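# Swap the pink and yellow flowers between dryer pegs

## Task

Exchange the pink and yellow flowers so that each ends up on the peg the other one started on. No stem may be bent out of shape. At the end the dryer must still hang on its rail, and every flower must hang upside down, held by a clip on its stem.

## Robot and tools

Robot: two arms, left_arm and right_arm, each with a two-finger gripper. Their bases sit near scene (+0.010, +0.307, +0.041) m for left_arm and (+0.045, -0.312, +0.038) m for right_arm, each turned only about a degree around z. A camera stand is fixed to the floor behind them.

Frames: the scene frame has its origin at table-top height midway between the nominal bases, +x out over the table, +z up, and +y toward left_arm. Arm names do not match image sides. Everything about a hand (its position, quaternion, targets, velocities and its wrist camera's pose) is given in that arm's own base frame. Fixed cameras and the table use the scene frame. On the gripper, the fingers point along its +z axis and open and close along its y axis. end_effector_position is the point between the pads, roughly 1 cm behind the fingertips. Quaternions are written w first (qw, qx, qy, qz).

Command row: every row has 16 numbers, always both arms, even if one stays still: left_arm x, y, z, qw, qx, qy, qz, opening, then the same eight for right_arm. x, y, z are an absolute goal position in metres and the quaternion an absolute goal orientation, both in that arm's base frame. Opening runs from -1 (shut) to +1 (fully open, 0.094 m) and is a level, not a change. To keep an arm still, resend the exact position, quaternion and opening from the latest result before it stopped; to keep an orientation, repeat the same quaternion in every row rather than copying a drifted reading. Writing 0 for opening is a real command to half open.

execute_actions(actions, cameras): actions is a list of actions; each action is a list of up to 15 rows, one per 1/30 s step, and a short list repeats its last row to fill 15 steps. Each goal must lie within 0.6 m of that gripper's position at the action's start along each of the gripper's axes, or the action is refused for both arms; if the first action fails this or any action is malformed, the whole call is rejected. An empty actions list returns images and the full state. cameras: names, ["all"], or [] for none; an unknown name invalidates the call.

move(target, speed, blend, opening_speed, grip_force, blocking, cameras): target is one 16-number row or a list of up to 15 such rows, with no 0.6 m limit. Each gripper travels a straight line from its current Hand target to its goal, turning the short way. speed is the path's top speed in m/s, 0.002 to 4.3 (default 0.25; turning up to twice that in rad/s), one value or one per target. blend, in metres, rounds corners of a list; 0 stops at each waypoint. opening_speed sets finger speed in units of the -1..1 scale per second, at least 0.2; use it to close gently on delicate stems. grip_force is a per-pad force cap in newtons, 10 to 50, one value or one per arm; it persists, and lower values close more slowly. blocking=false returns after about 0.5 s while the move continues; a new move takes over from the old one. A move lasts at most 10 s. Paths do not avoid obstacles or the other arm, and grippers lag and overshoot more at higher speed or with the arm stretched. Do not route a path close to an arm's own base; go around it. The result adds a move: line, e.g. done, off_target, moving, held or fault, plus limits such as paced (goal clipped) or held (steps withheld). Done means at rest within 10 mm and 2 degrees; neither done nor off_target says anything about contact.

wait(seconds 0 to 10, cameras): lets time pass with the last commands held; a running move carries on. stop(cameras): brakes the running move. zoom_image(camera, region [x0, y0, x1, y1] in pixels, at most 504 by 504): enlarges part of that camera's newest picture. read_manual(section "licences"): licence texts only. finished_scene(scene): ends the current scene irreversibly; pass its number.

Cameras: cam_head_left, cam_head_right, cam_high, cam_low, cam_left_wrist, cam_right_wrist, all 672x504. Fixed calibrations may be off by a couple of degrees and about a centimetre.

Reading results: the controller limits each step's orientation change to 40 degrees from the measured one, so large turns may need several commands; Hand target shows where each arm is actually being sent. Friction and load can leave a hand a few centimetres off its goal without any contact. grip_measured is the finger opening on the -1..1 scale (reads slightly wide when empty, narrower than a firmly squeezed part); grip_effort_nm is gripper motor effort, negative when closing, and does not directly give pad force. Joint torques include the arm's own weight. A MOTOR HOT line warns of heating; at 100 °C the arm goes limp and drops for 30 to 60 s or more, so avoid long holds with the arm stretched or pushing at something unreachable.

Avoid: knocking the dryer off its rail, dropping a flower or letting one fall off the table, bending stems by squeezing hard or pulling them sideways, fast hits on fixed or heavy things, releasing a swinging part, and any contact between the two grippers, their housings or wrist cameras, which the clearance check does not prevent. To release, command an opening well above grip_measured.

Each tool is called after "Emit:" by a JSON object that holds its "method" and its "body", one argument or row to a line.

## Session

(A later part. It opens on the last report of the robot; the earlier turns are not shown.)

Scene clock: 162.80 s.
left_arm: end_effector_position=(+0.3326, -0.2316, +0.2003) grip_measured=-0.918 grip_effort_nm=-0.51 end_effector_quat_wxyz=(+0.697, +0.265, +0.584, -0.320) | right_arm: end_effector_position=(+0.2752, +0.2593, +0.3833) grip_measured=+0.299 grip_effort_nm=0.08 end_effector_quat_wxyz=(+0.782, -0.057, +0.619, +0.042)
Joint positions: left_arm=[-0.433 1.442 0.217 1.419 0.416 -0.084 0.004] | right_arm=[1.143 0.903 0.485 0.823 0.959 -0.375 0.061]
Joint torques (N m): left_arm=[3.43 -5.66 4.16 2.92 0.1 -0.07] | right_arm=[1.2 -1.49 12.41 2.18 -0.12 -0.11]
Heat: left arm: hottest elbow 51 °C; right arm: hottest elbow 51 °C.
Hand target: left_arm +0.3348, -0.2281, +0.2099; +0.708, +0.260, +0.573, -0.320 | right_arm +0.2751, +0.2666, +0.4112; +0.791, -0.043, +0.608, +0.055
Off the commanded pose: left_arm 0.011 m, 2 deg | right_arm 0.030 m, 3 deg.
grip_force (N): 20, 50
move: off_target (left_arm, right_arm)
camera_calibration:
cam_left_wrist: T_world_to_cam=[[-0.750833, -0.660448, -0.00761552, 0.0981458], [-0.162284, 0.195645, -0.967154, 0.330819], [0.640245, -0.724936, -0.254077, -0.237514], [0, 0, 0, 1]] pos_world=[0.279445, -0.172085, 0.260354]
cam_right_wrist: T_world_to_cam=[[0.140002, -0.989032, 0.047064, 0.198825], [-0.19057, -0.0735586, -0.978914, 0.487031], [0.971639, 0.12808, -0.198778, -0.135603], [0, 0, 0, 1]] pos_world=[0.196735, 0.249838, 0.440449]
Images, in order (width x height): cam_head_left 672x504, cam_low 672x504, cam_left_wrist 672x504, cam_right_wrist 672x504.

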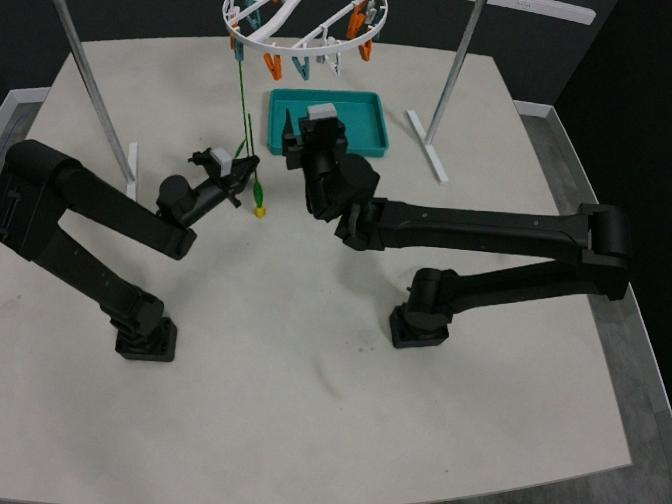

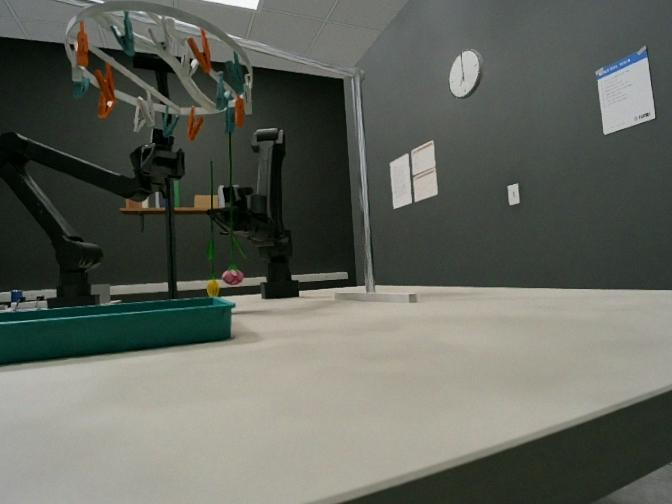

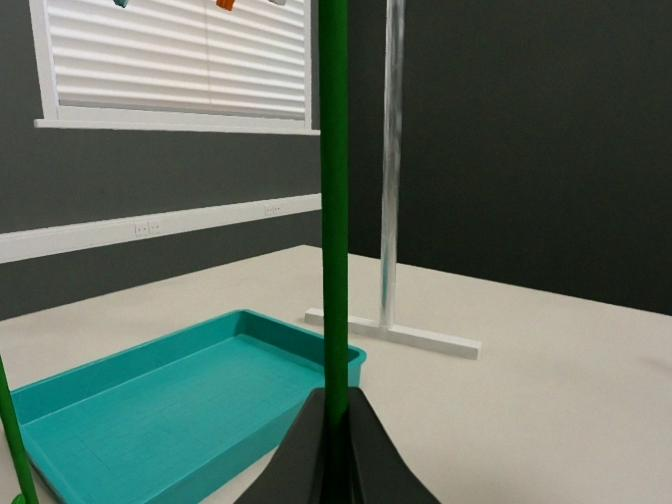

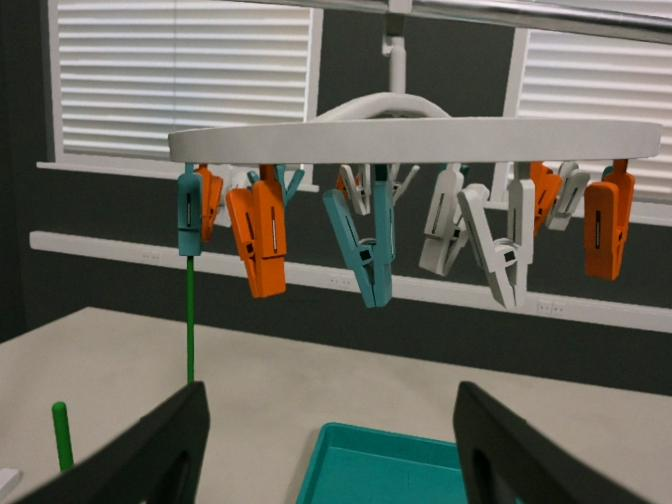

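Emit:
{"method": "move", "body": {
  "target": [0.432, -0.331, 0.222, 0.7080, 0.2595, 0.5733, -0.3204, -1, 0.323, 0.265, 0.414, 0.8085, -0.0205, 0.5874, 0.0282, 0.3],
  "speed": 0.18,
  "cameras": ["cam_right_wrist", "cam_low", "cam_left_wrist"]
}}

Scene clock: 211.93 s.
left_arm: end_effector_position=(+0.4230, -0.3194, +0.2138) grip_measured=-0.918 grip_effort_nm=-0.51 end_effector_quat_wxyz=(+0.702, +0.256, +0.583, -0.320) | right_arm: end_effector_position=(+0.3157, +0.2614, +0.3864) grip_measured=+0.299 grip_effort_nm=0.08 end_effector_quat_wxyz=(+0.798, -0.039, +0.601, +0.023)
Joint positions: left_arm=[-0.554 1.633 0.547 1.285 0.282 -0.071 0.004] | right_arm=[1.027 1.031 0.53 0.947 0.884 -0.39 0.061]
Joint torques (N m): left_arm=[1.79 -8.06 7.65 1.58 -0.11 0.15] | right_arm=[-0.09 -3.25 11.97 2.1 -0.31 -0.11]
Heat: left arm: hottest elbow 45 °C; right arm: hottest elbow 53 °C.
Hand target: left_arm +0.4313, -0.3305, +0.2221; +0.708, +0.259, +0.573, -0.321 | right_arm +0.3217, +0.2639, +0.4133; +0.808, -0.021, +0.588, +0.028
Off the commanded pose: left_arm 0.017 m, 1 deg | right_arm 0.029 m, 3 deg.
grip_force (N): 20, 50
move: off_target (left_arm, right_arm)
camera_calibration:
cam_left_wrist: T_world_to_cam=[[-0.742508, -0.669833, 0.00216865, 0.0995881], [-0.162912, 0.177446, -0.970553, 0.370876], [0.649724, -0.720997, -0.240879, -0.361184], [0, 0, 0, 1]] pos_world=[0.369035, -0.259515, 0.272737]
cam_right_wrist: T_world_to_cam=[[0.0861127, -0.995287, 0.0445994, 0.214615], [-0.14622, -0.0569066, -0.987614, 0.483018], [0.985497, 0.0785248, -0.150431, -0.184699], [0, 0, 0, 1]] pos_world=[0.234166, 0.255594, 0.439679]
Images, in order (width x height): cam_low 672x504, cam_left_wrist 672x504, cam_right_wrist 672x504.

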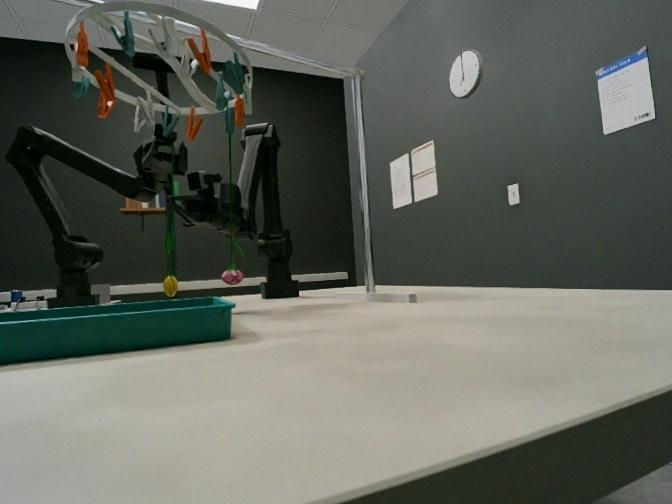

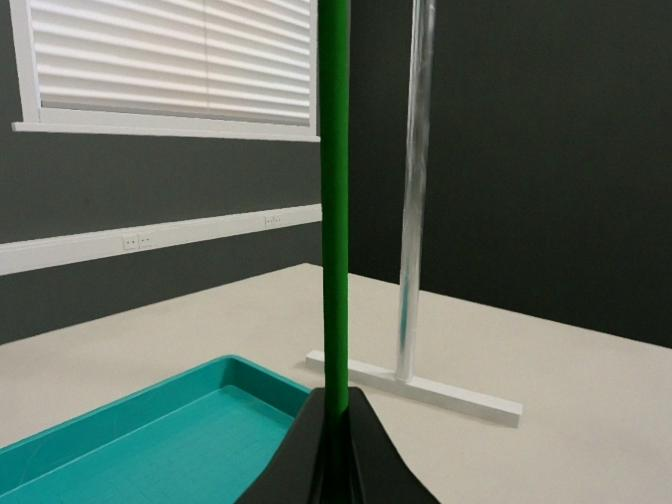

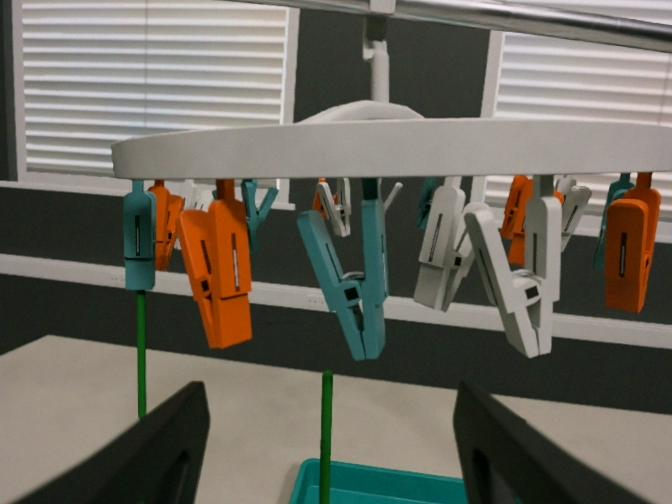

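Emit:
{"method": "zoom_image", "body": {
  "camera": "cam_right_wrist",
  "region": [240, 160, 440, 400]
}}

Emit:
{"method": "zoom_image", "body": {
  "camera": "cam_low",
  "region": [60, 10, 260, 160]
}}

Scaled by 2.100 from the camera's 672x504 image, which has a finer 960x720 frame.

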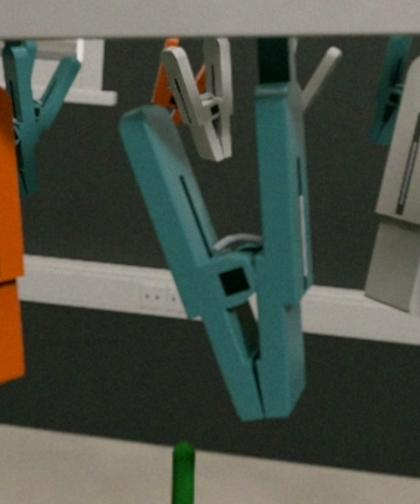

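Scaled by 2.520 from the camera's 672x504 image, which has a finer 960x720 frame.

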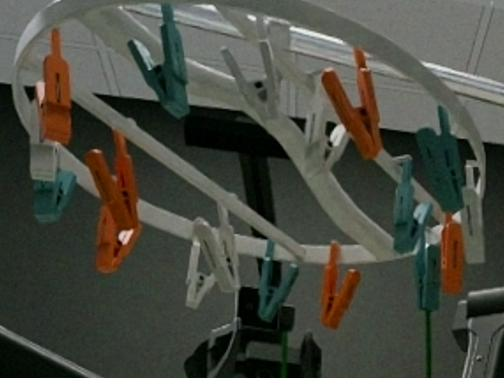

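Emit:
{"method": "move", "body": {
  "target": [0.432, -0.331, 0.222, 0.7080, 0.2595, 0.5733, -0.3204, -1, 0.399, 0.266, 0.443, 0.8092, 0.0208, 0.5875, 0.0004, 0.1],
  "speed": 0.12,
  "cameras": ["cam_right_wrist", "cam_low"]
}}

Emit:
{"method": "zoom_image", "body": {
  "camera": "cam_low",
  "region": [100, 40, 240, 160]
}}

Scene clock: 245.87 s.
left_arm: end_effector_position=(+0.4231, -0.3194, +0.2137) grip_measured=-0.918 grip_effort_nm=-0.51 end_effector_quat_wxyz=(+0.702, +0.256, +0.583, -0.320) | right_arm: end_effector_position=(+0.3894, +0.2621, +0.4200) grip_measured=+0.101 grip_effort_nm=-0.07 end_effector_quat_wxyz=(+0.802, +0.003, +0.597, -0.011)
Joint positions: left_arm=[-0.554 1.633 0.547 1.285 0.282 -0.071 0.004] | right_arm=[0.873 1.168 0.715 0.9 0.84 -0.351 0.052]
Joint torques (N m): left_arm=[1.79 -8.06 7.66 1.65 -0.11 0.17] | right_arm=[-0.21 -6.01 12.19 1.18 -0.29 0.18]
Heat: left arm: hottest elbow 46 °C; right arm: hottest elbow 54 °C.
Hand target: left_arm +0.4313, -0.3305, +0.2220; +0.708, +0.259, +0.573, -0.320 | right_arm +0.3976, +0.2651, +0.4426; +0.809, +0.021, +0.587, +0.000
Off the commanded pose: left_arm 0.017 m, 1 deg | right_arm 0.025 m, 3 deg.
grip_force (N): 20, 50
move: off_target (left_arm, right_arm)
camera_calibration:
cam_right_wrist: T_world_to_cam=[[-0.0177932, -0.99966, 0.0190579, 0.259789], [-0.136429, -0.0164552, -0.990513, 0.513791], [0.99049, -0.0202244, -0.13609, -0.234454], [0, 0, 0, 1]] pos_world=[0.306943, 0.263414, 0.472059]
Images, in order (width x height): cam_low 672x504, cam_right_wrist 672x504.

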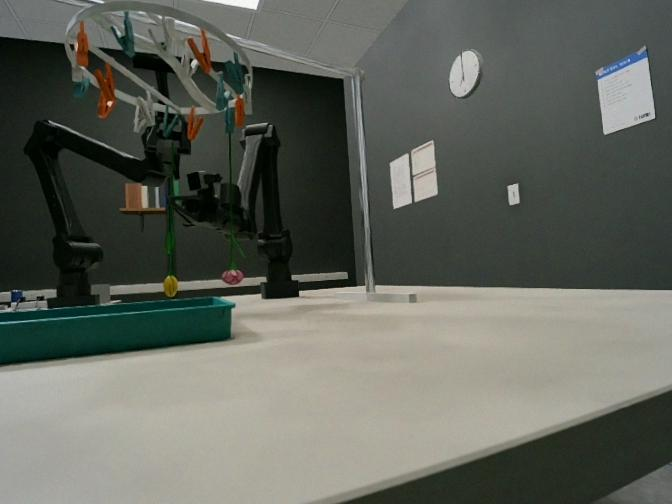

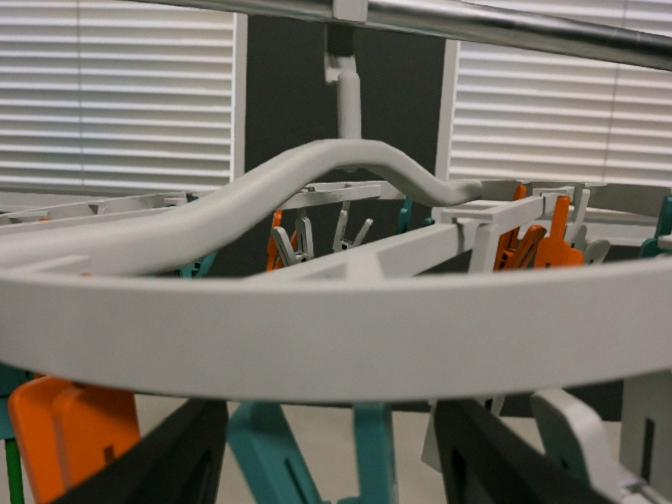

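Scaled by 3.600 from the camera's 672x504 image, which has a finer 960x720 frame.

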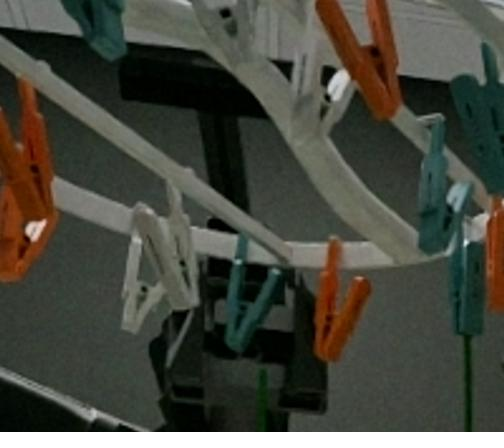

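Emit:
{"method": "move", "body": {
  "target": [0.432, -0.331, 0.222, 0.7080, 0.2595, 0.5733, -0.3204, -1, 0.399, 0.266, 0.443, 0.8092, 0.0208, 0.5875, 0.0004, -0.64],
  "opening_speed": 1.0,
  "cameras": ["cam_right_wrist", "cam_low", "cam_left_wrist"]
}}

Emit:
{"method": "zoom_image", "body": {
  "camera": "cam_low",
  "region": [100, 40, 240, 160]
}}

Scene clock: 250.73 s.
left_arm: end_effector_position=(+0.4231, -0.3194, +0.2137) grip_measured=-0.918 grip_effort_nm=-0.51 end_effector_quat_wxyz=(+0.702, +0.256, +0.583, -0.320) | right_arm: end_effector_position=(+0.3895, +0.2623, +0.4199) grip_measured=-0.583 grip_effort_nm=-0.90 end_effector_quat_wxyz=(+0.802, +0.002, +0.597, -0.010)
Joint positions: left_arm=[-0.554 1.633 0.547 1.285 0.282 -0.071 0.004] | right_arm=[0.873 1.169 0.715 0.899 0.84 -0.35 0.02]
Joint torques (N m): left_arm=[1.79 -8.06 7.65 1.65 -0.11 0.17] | right_arm=[-0.38 -5.77 12.27 1.21 -0.25 0.2]
Heat: left arm: hottest elbow 46 °C; right arm: hottest elbow 54 °C.
Hand target: left_arm +0.4313, -0.3305, +0.2220; +0.708, +0.259, +0.573, -0.320 | right_arm +0.3977, +0.2651, +0.4425; +0.809, +0.021, +0.587, +0.000
Off the commanded pose: left_arm 0.017 m, 1 deg | right_arm 0.025 m, 3 deg.
grip_force (N): 20, 50
move: off_target (left_arm, right_arm)
camera_calibration:
cam_left_wrist: T_world_to_cam=[[-0.74224, -0.670131, 0.00201993, 0.099526], [-0.163069, 0.177691, -0.970482, 0.370898], [0.649991, -0.72066, -0.241167, -0.361206], [0, 0, 0, 1]] pos_world=[0.369135, -0.259516, 0.272638]
cam_right_wrist: T_world_to_cam=[[-0.0167276, -0.999685, 0.0187125, 0.259836], [-0.136602, -0.0162547, -0.990493, 0.513699], [0.990485, -0.0191247, -0.136287, -0.23476], [0, 0, 0, 1]] pos_world=[0.307045, 0.263614, 0.471958]
Images, in order (width x height): cam_low 672x504, cam_left_wrist 672x504, cam_right_wrist 672x504.

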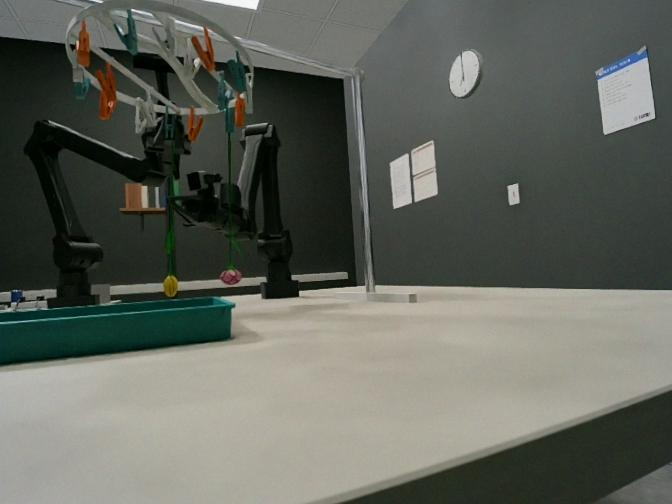

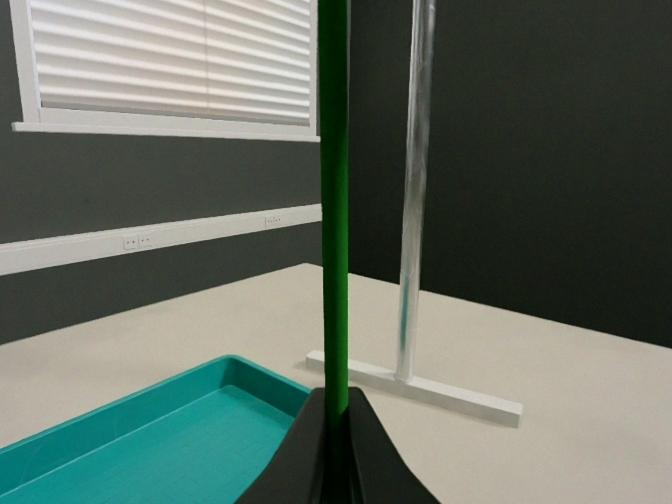

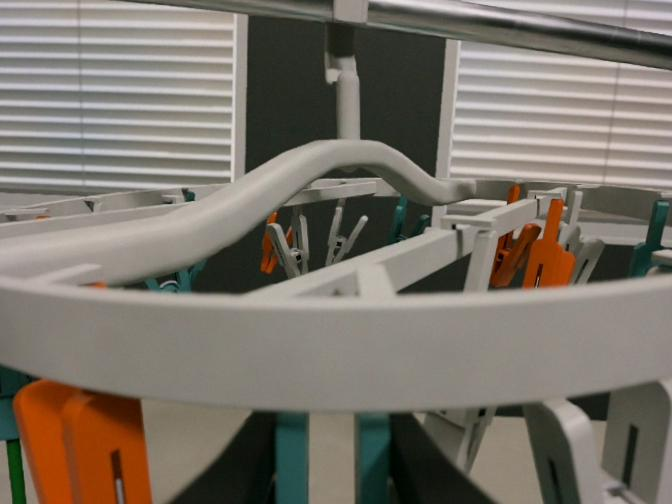

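Scaled by 3.600 from the camera's 672x504 image, which has a finer 960x720 frame.

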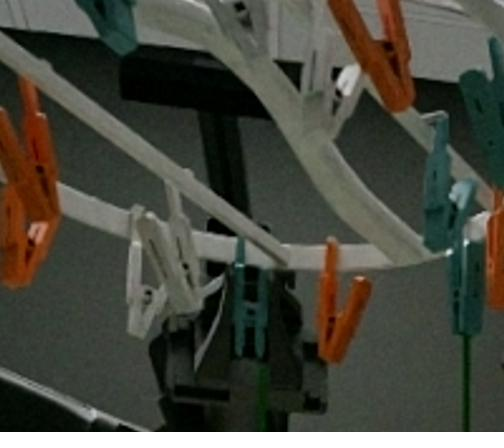

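Emit:
{"method": "zoom_image", "body": {
  "camera": "cam_low",
  "region": [155, 100, 185, 160]
}}

Scaled by 8.400 from the camera's 672x504 image, which has a finer 960x720 frame.

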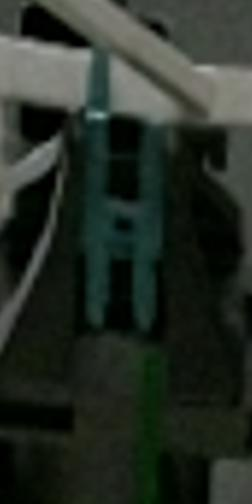

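Emit:
{"method": "move", "body": {
  "target": [0.438, -0.341, 0.218, 0.7080, 0.2595, 0.5733, -0.3204, -1, 0.399, 0.266, 0.443, 0.8092, 0.0208, 0.5875, 0.0004, -0.64],
  "speed": 0.06,
  "cameras": ["cam_right_wrist", "cam_low"]
}}

Emit:
{"method": "zoom_image", "body": {
  "camera": "cam_low",
  "region": [155, 100, 185, 160]
}}

Scene clock: 266.60 s.
left_arm: end_effector_position=(+0.4298, -0.3290, +0.2093) grip_measured=-0.918 grip_effort_nm=-0.51 end_effector_quat_wxyz=(+0.701, +0.256, +0.584, -0.320) | right_arm: end_effector_position=(+0.3895, +0.2623, +0.4199) grip_measured=-0.587 grip_effort_nm=-1.03 end_effector_quat_wxyz=(+0.802, +0.002, +0.597, -0.010)
Joint positions: left_arm=[-0.567 1.665 0.575 1.285 0.269 -0.068 0.004] | right_arm=[0.873 1.169 0.715 0.899 0.84 -0.35 0.019]
Joint torques (N m): left_arm=[1.73 -8.47 7.66 1.78 -0.11 0.17] | right_arm=[-0.26 -5.95 12.26 1.16 -0.25 0.18]
Heat: left arm: hottest elbow 46 °C; right arm: hottest elbow 54 °C.
Hand target: left_arm +0.4373, -0.3407, +0.2181; +0.708, +0.259, +0.573, -0.321 | right_arm +0.3977, +0.2651, +0.4425; +0.809, +0.021, +0.587, +0.000
Off the commanded pose: left_arm 0.017 m, 2 deg | right_arm 0.025 m, 3 deg.
grip_force (N): 20, 50
move: off_target (left_arm, right_arm)
camera_calibration:
cam_right_wrist: T_world_to_cam=[[-0.0167276, -0.999685, 0.0187125, 0.259836], [-0.136602, -0.0162547, -0.990493, 0.513699], [0.990485, -0.0191247, -0.136287, -0.23476], [0, 0, 0, 1]] pos_world=[0.307045, 0.263614, 0.471958]
Images, in order (width x height): cam_low 672x504, cam_right_wrist 672x504.

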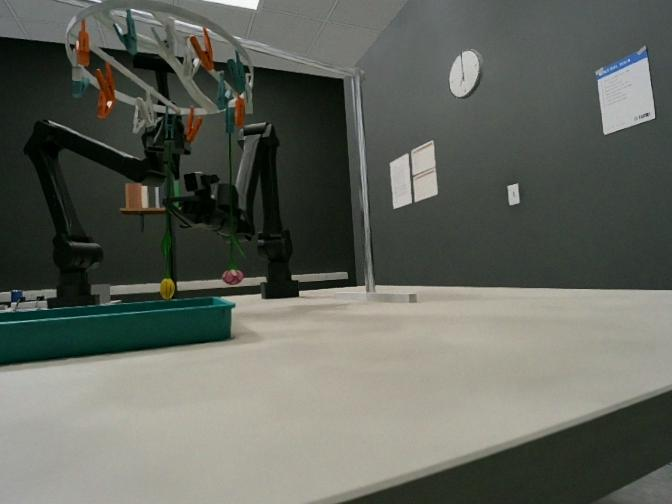

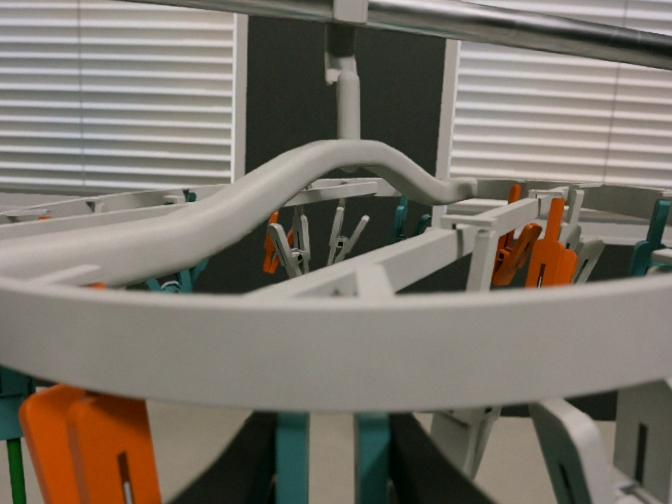

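Scaled by 8.400 from the camera's 672x504 image, which has a finer 960x720 frame.

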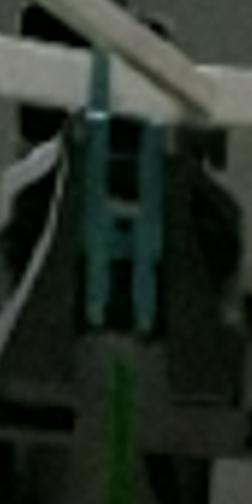

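Emit:
{"method": "move", "body": {
  "target": [0.441, -0.3435, 0.234, 0.7080, 0.2595, 0.5733, -0.3204, -1, 0.399, 0.266, 0.443, 0.8092, 0.0208, 0.5875, 0.0004, -0.64],
  "speed": 0.06,
  "cameras": ["cam_low"]
}}

Emit:
{"method": "zoom_image", "body": {
  "camera": "cam_low",
  "region": [155, 100, 185, 160]
}}

Scene clock: 272.57 s.
left_arm: end_effector_position=(+0.4350, -0.3321, +0.2080) grip_measured=-0.918 grip_effort_nm=-0.51 end_effector_quat_wxyz=(+0.692, +0.257, +0.595, -0.318) | right_arm: end_effector_position=(+0.3895, +0.2623, +0.4199) grip_measured=-0.587 grip_effort_nm=-1.03 end_effector_quat_wxyz=(+0.802, +0.002, +0.597, -0.010)
Joint positions: left_arm=[-0.567 1.654 0.591 1.229 0.267 -0.068 0.004] | right_arm=[0.873 1.169 0.715 0.899 0.84 -0.35 0.019]
Joint torques (N m): left_arm=[1.67 -10.99 7.86 1.69 -0.11 0.17] | right_arm=[-0.15 -6.01 12.3 1.16 -0.26 0.18]
Heat: left arm: hottest elbow 46 °C; right arm: hottest elbow 55 °C.
Hand target: left_arm +0.4399, -0.3426, +0.2342; +0.708, +0.259, +0.573, -0.320 | right_arm +0.3977, +0.2651, +0.4425; +0.809, +0.021, +0.587, +0.000
Off the commanded pose: left_arm 0.029 m, 3 deg | right_arm 0.025 m, 3 deg.
grip_force (N): 20, 50
move: off_target (left_arm, right_arm)
Images, in order (width x height): cam_low 672x504.

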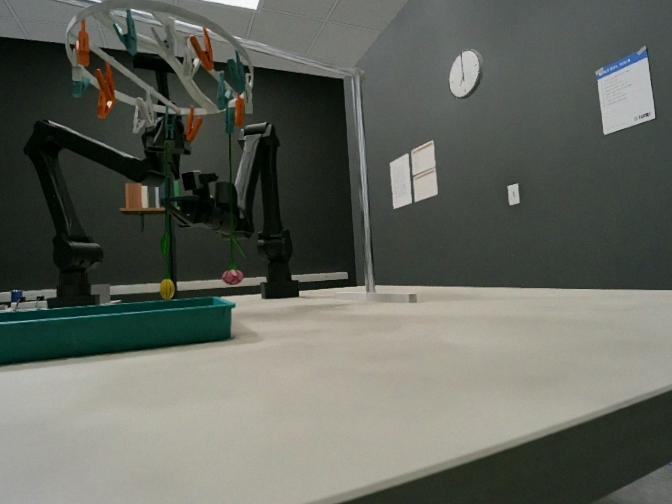

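Scaled by 8.400 from the camera's 672x504 image, which has a finer 960x720 frame.

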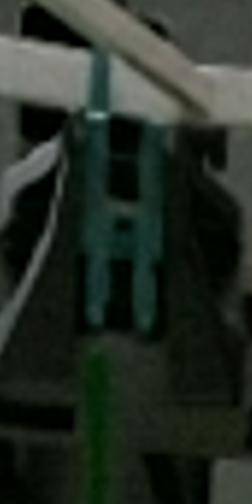

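Emit:
{"method": "move", "body": {
  "target": [0.434, -0.339, 0.245, 0.7203, 0.2525, 0.5577, -0.3261, -1, 0.399, 0.266, 0.443, 0.8092, 0.0208, 0.5875, 0.0004, -0.64],
  "speed": 0.08,
  "cameras": ["cam_low"]
}}

Emit:
{"method": "zoom_image", "body": {
  "camera": "cam_low",
  "region": [155, 100, 185, 160]
}}

Scene clock: 290.90 s.
left_arm: end_effector_position=(+0.4338, -0.3313, +0.2171) grip_measured=-0.918 grip_effort_nm=-0.51 end_effector_quat_wxyz=(+0.700, +0.255, +0.586, -0.319) | right_arm: end_effector_position=(+0.3895, +0.2623, +0.4199) grip_measured=-0.587 grip_effort_nm=-1.03 end_effector_quat_wxyz=(+0.802, +0.002, +0.597, -0.010)
Joint positions: left_arm=[-0.568 1.644 0.591 1.246 0.264 -0.068 0.004] | right_arm=[0.873 1.169 0.715 0.899 0.84 -0.35 0.019]
Joint torques (N m): left_arm=[1.67 -10.99 6.86 2.99 -0.11 0.03] | right_arm=[-0.21 -5.95 12.29 1.21 -0.25 0.18]
Heat: left arm: hottest elbow 49 °C; right arm: hottest elbow 55 °C.
Hand target: left_arm +0.4333, -0.3383, +0.2448; +0.720, +0.252, +0.558, -0.326 | right_arm +0.3977, +0.2651, +0.4425; +0.809, +0.021, +0.587, +0.000
Off the commanded pose: left_arm 0.029 m, 4 deg | right_arm 0.025 m, 3 deg.
grip_force (N): 20, 50
move: off_target (left_arm, right_arm)
Images, in order (width x height): cam_low 672x504.

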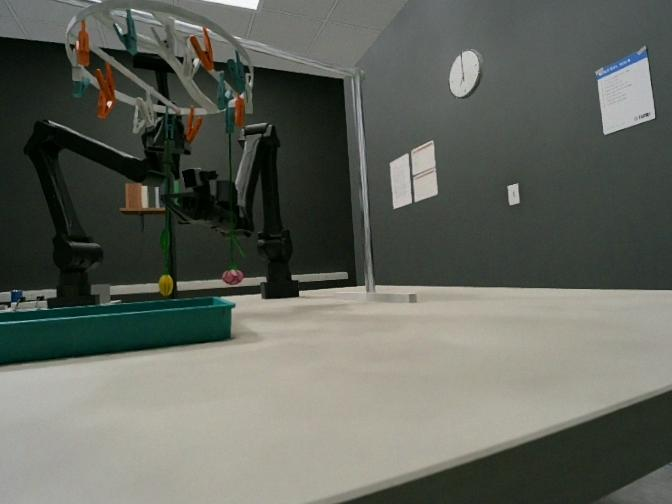

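Scaled by 8.400 from the camera's 672x504 image, which has a finer 960x720 frame.

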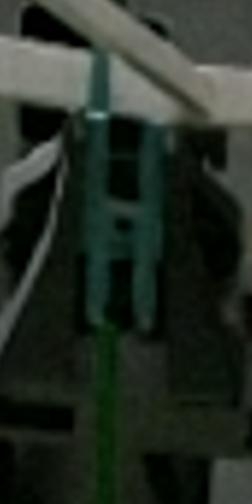

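Emit:
{"method": "move", "body": {
  "target": [0.427, -0.333, 0.244, 0.7252, 0.2496, 0.5514, -0.3283, -1, 0.399, 0.266, 0.443, 0.8092, 0.0208, 0.5875, 0.0004, -0.64],
  "speed": 0.06,
  "cameras": ["cam_low"]
}}

Emit:
{"method": "zoom_image", "body": {
  "camera": "cam_low",
  "region": [155, 100, 185, 160]
}}

Scene clock: 302.23 s.
left_arm: end_effector_position=(+0.4319, -0.3301, +0.2274) grip_measured=-0.918 grip_effort_nm=-0.51 end_effector_quat_wxyz=(+0.714, +0.252, +0.569, -0.321) | right_arm: end_effector_position=(+0.3895, +0.2623, +0.4199) grip_measured=-0.587 grip_effort_nm=-1.03 end_effector_quat_wxyz=(+0.802, +0.002, +0.597, -0.010)
Joint positions: left_arm=[-0.568 1.644 0.591 1.289 0.264 -0.068 0.004] | right_arm=[0.873 1.169 0.715 0.899 0.84 -0.35 0.019]
Joint torques (N m): left_arm=[1.85 -10.81 5.26 2.92 -0.07 -0.03] | right_arm=[-0.15 -6.07 12.26 1.17 -0.25 0.18]
Heat: left arm: hottest elbow 49 °C; right arm: hottest elbow 55 °C.
Hand target: left_arm +0.4270, -0.3328, +0.2439; +0.725, +0.250, +0.551, -0.328 | right_arm +0.3977, +0.2651, +0.4425; +0.809, +0.021, +0.587, +0.000
Off the commanded pose: left_arm 0.018 m, 3 deg | right_arm 0.025 m, 3 deg.
grip_force (N): 20, 50
move: off_target (left_arm, right_arm)
Images, in order (width x height): cam_low 672x504.

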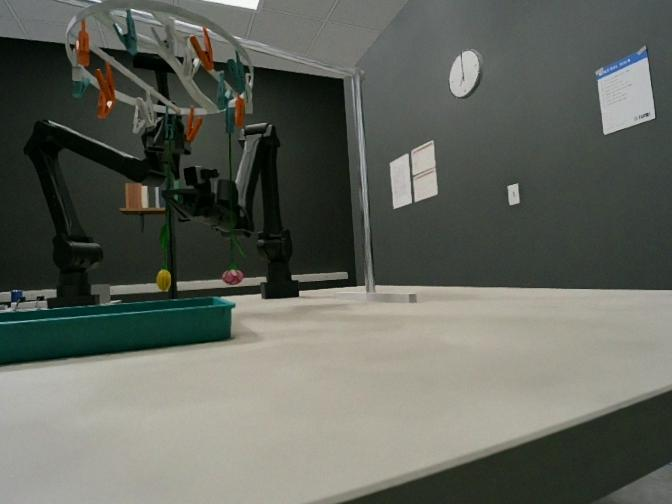

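Scaled by 8.400 from the camera's 672x504 image, which has a finer 960x720 frame.

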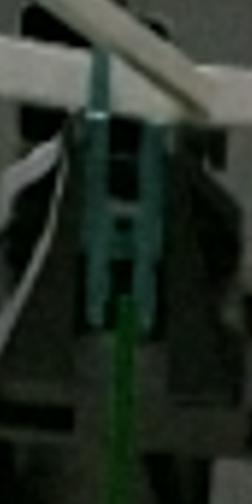

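Emit:
{"method": "move", "body": {
  "target": [0.427, -0.333, 0.264, 0.7324, 0.2453, 0.5419, -0.3315, -1, 0.399, 0.266, 0.443, 0.8092, 0.0208, 0.5875, 0.0004, -0.64],
  "speed": 0.06,
  "cameras": ["cam_low", "cam_right_wrist"]
}}

Emit:
{"method": "zoom_image", "body": {
  "camera": "cam_low",
  "region": [155, 100, 185, 160]
}}

Scene clock: 310.77 s.
left_arm: end_effector_position=(+0.4286, -0.3277, +0.2478) grip_measured=-0.918 grip_effort_nm=-0.51 end_effector_quat_wxyz=(+0.726, +0.248, +0.554, -0.323) | right_arm: end_effector_position=(+0.3895, +0.2623, +0.4199) grip_measured=-0.587 grip_effort_nm=-1.03 end_effector_quat_wxyz=(+0.802, +0.002, +0.597, -0.010)
Joint positions: left_arm=[-0.568 1.605 0.591 1.289 0.263 -0.071 0.004] | right_arm=[0.873 1.169 0.715 0.899 0.84 -0.35 0.019]
Joint torques (N m): left_arm=[1.79 -10.58 6.31 1.89 -0.12 -0.07] | right_arm=[-0.38 -5.66 12.26 1.14 -0.24 0.18]
Heat: left arm: hottest elbow 48 °C; right arm: hottest elbow 55 °C.
Hand target: left_arm +0.4268, -0.3327, +0.2641; +0.732, +0.245, +0.542, -0.332 | right_arm +0.3977, +0.2651, +0.4425; +0.809, +0.021, +0.587, +0.000
Off the commanded pose: left_arm 0.017 m, 2 deg | right_arm 0.025 m, 3 deg.
grip_force (N): 20, 50
move: off_target (left_arm, right_arm)
camera_calibration:
cam_right_wrist: T_world_to_cam=[[-0.0167276, -0.999685, 0.0187125, 0.259836], [-0.136602, -0.0162547, -0.990493, 0.513699], [0.990485, -0.0191247, -0.136287, -0.23476], [0, 0, 0, 1]] pos_world=[0.307045, 0.263614, 0.471958]
Images, in order (width x height): cam_low 672x504, cam_right_wrist 672x504.

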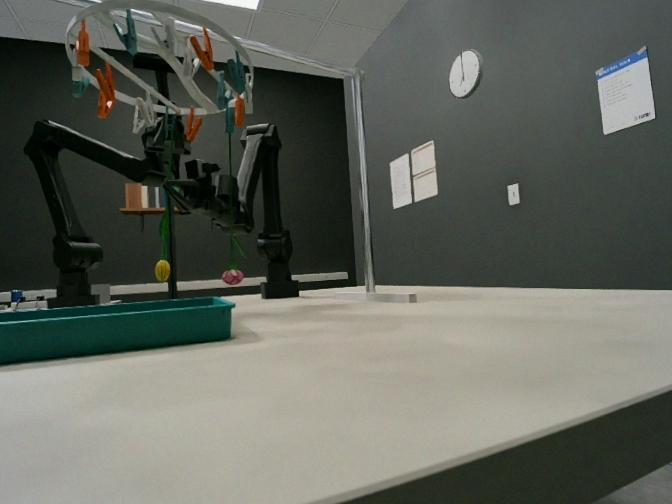

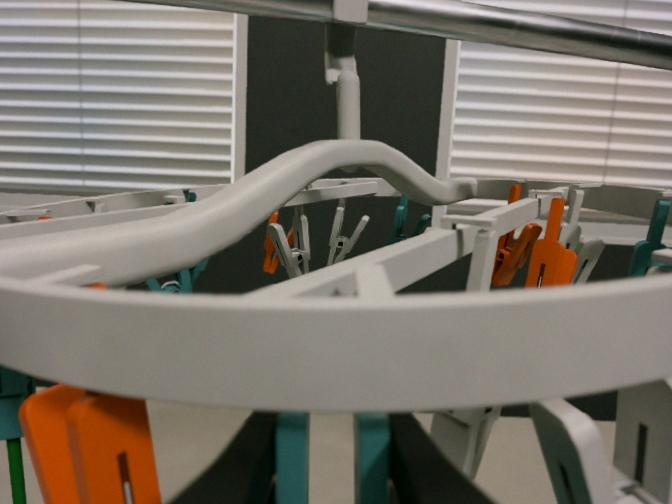

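Scaled by 8.400 from the camera's 672x504 image, which has a finer 960x720 frame.

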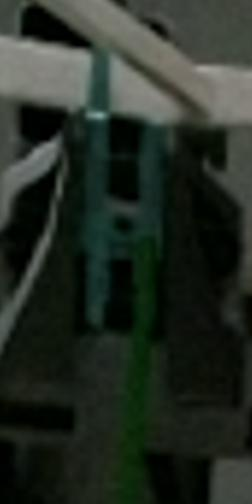

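Emit:
{"method": "wait", "body": {
  "seconds": 0,
  "cameras": ["cam_high", "cam_head_left", "cam_head_right", "cam_low"]
}}

Emit:
{"method": "zoom_image", "body": {
  "camera": "cam_high",
  "region": [240, 180, 420, 330]
}}

Scene clock: 319.27 s.
left_arm: end_effector_position=(+0.4286, -0.3277, +0.2478) grip_measured=-0.918 grip_effort_nm=-0.51 end_effector_quat_wxyz=(+0.726, +0.248, +0.554, -0.323) | right_arm: end_effector_position=(+0.3895, +0.2623, +0.4199) grip_measured=-0.587 grip_effort_nm=-1.03 end_effector_quat_wxyz=(+0.802, +0.002, +0.597, -0.010)
Joint positions: left_arm=[-0.568 1.605 0.591 1.289 0.263 -0.071 0.004] | right_arm=[0.873 1.169 0.715 0.899 0.84 -0.35 0.019]
Joint torques (N m): left_arm=[1.79 -10.58 6.31 1.91 -0.12 -0.07] | right_arm=[-0.09 -5.95 12.26 1.21 -0.25 0.19]
Heat: left arm: hottest elbow 48 °C; right arm: hottest elbow 55 °C.
Hand target: left_arm +0.4268, -0.3327, +0.2641; +0.732, +0.245, +0.542, -0.332 | right_arm +0.3977, +0.2651, +0.4425; +0.809, +0.021, +0.587, +0.000
Tool commands: left_gripper/opening=-1.0 right_gripper/opening=-0.64
Off the commanded pose: left_arm 0.017 m, 2 deg | right_arm 0.025 m, 3 deg.
grip_force (N): 20, 50
Images, in order (width x height): cam_head_left 672x504, cam_head_right 672x504, cam_high 672x504, cam_low 672x504.

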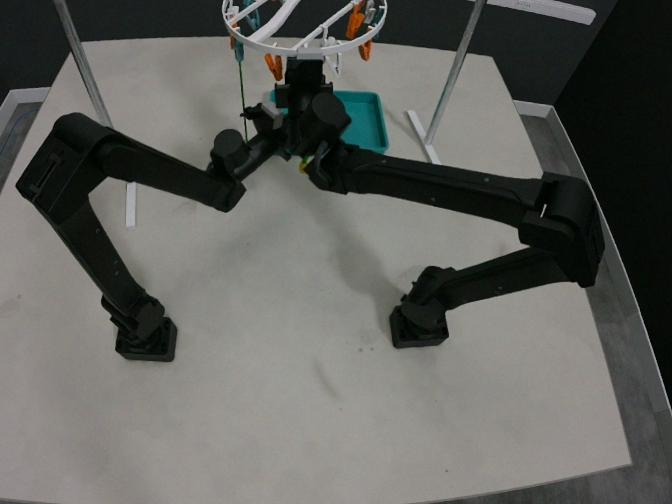

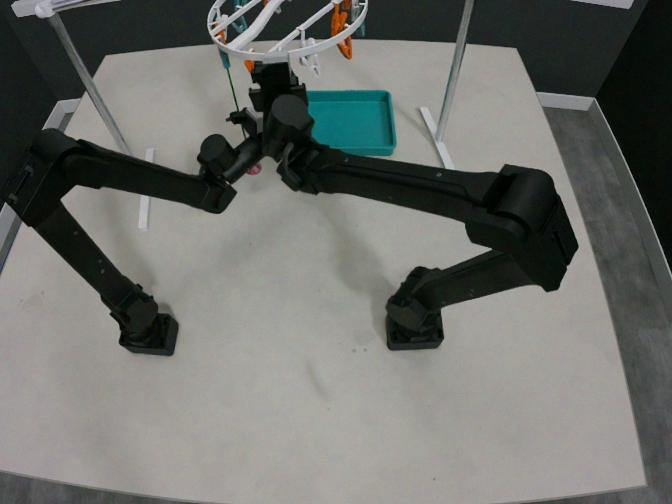

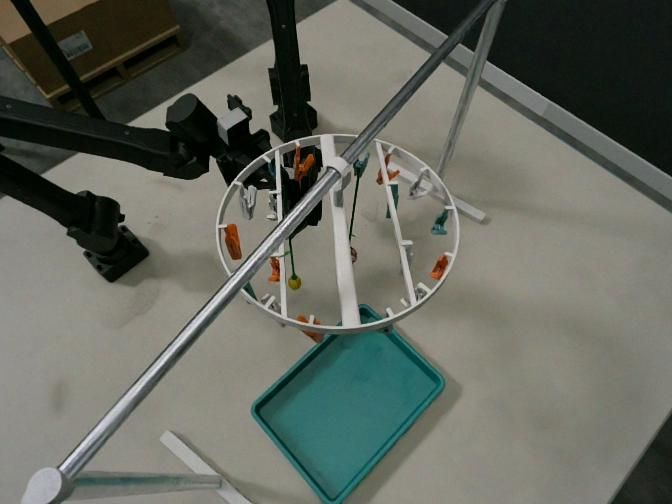

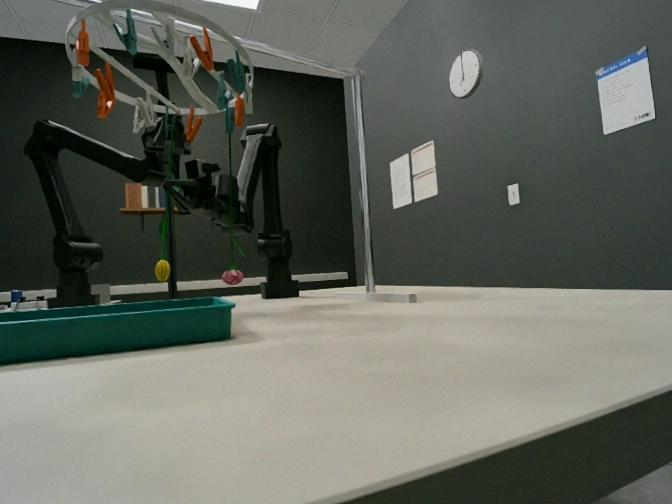

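Scaled by 2.800 from the camera's 672x504 image, which has a finer 960x720 frame.

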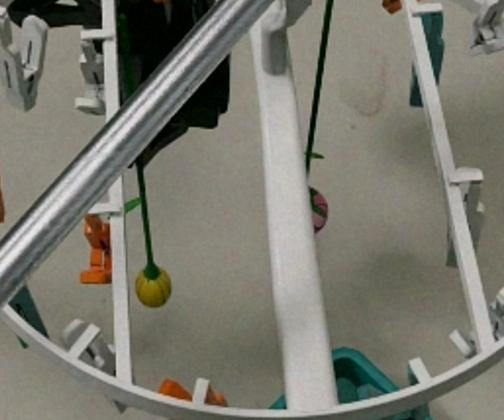

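Emit:
{"method": "zoom_image", "body": {
  "camera": "cam_high",
  "region": [255, 140, 335, 220]
}}

Emit:
{"method": "zoom_image", "body": {
  "camera": "cam_low",
  "region": [150, 100, 200, 150]
}}

Scaled by 6.300 from the camera's 672x504 image, which has a finer 960x720 frame.

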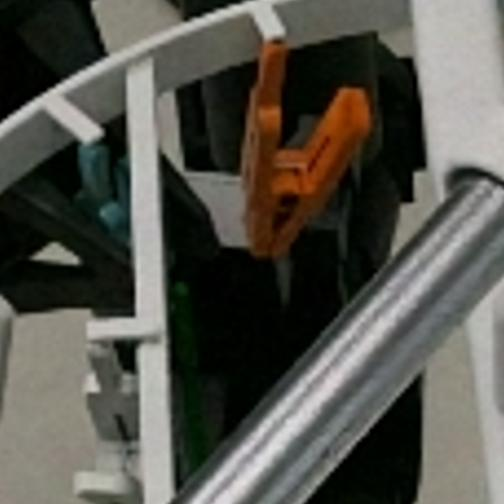

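Scaled by 10.080 from the camera's 672x504 image, which has a finer 960x720 frame.

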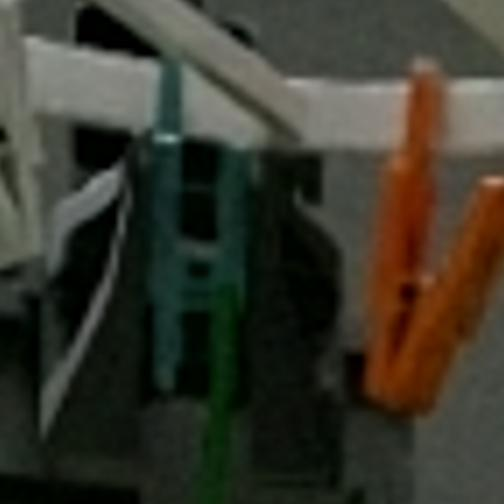

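Emit:
{"method": "move", "body": {
  "target": [
    [0.427, -0.333, 0.222, 0.7179, 0.2539, 0.5609, -0.3250, -1, 0.399, 0.266, 0.443, 0.8092, 0.0208, 0.5875, 0.0004, -0.64],
    [0.410, -0.339, 0.222, 0.7179, 0.2539, 0.5609, -0.3250, -1, 0.399, 0.266, 0.443, 0.8092, 0.0208, 0.5875, 0.0004, -0.64]
  ],
  "speed": 0.08,
  "cameras": ["cam_low", "cam_high"]
}}

Emit:
{"method": "zoom_image", "body": {
  "camera": "cam_low",
  "region": [150, 100, 200, 150]
}}

Emit:
{"method": "zoom_image", "body": {
  "camera": "cam_high",
  "region": [255, 140, 335, 220]
}}

Scene clock: 344.20 s.
left_arm: end_effector_position=(+0.4145, -0.3369, +0.2121) grip_measured=-0.918 grip_effort_nm=-0.51 end_effector_quat_wxyz=(+0.707, +0.252, +0.575, -0.324) | right_arm: end_effector_position=(+0.3895, +0.2623, +0.4199) grip_measured=-0.587 grip_effort_nm=-1.03 end_effector_quat_wxyz=(+0.802, +0.002, +0.597, -0.010)
Joint positions: left_arm=[-0.607 1.664 0.555 1.328 0.23 -0.068 0.004] | right_arm=[0.873 1.169 0.715 0.899 0.84 -0.35 0.019]
Joint torques (N m): left_arm=[1.9 -9.93 4.6 2.93 -0.13 0.15] | right_arm=[-0.32 -6.01 12.26 1.24 -0.25 0.18]
Heat: left arm: hottest elbow 47 °C; right arm: hottest elbow 56 °C.
Hand target: left_arm +0.4101, -0.3389, +0.2219; +0.718, +0.254, +0.561, -0.325 | right_arm +0.3977, +0.2651, +0.4425; +0.809, +0.021, +0.587, +0.000
Off the commanded pose: left_arm 0.011 m, 2 deg | right_arm 0.025 m, 3 deg.
grip_force (N): 20, 50
move: off_target (left_arm, right_arm)
Images, in order (width x height): cam_high 672x504, cam_low 672x504.

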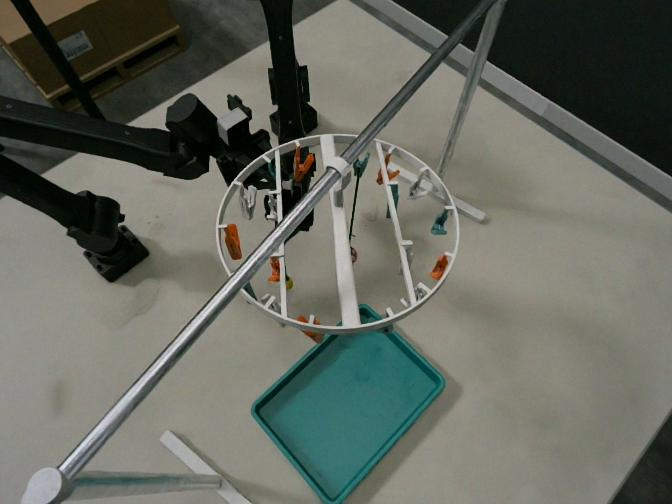

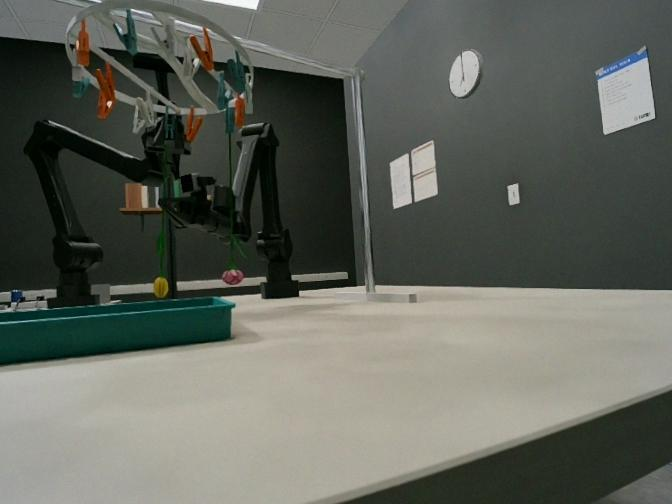

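Scaled by 10.080 from the camera's 672x504 image, which has a finer 960x720 frame.

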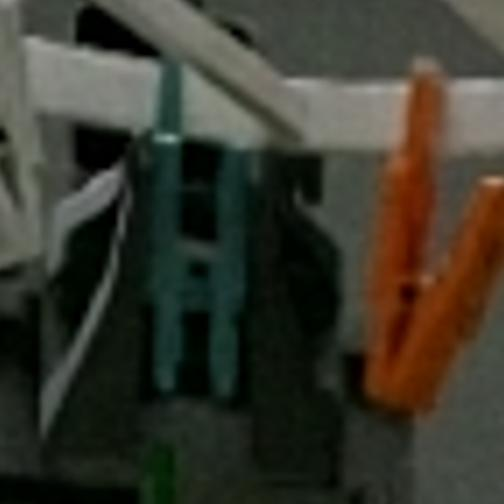

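Scaled by 6.300 from the camera's 672x504 image, which has a finer 960x720 frame.

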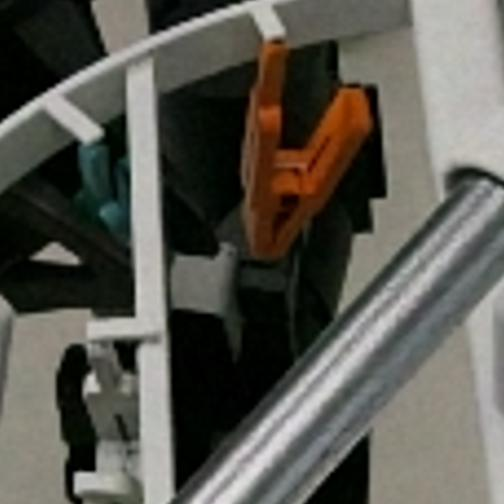

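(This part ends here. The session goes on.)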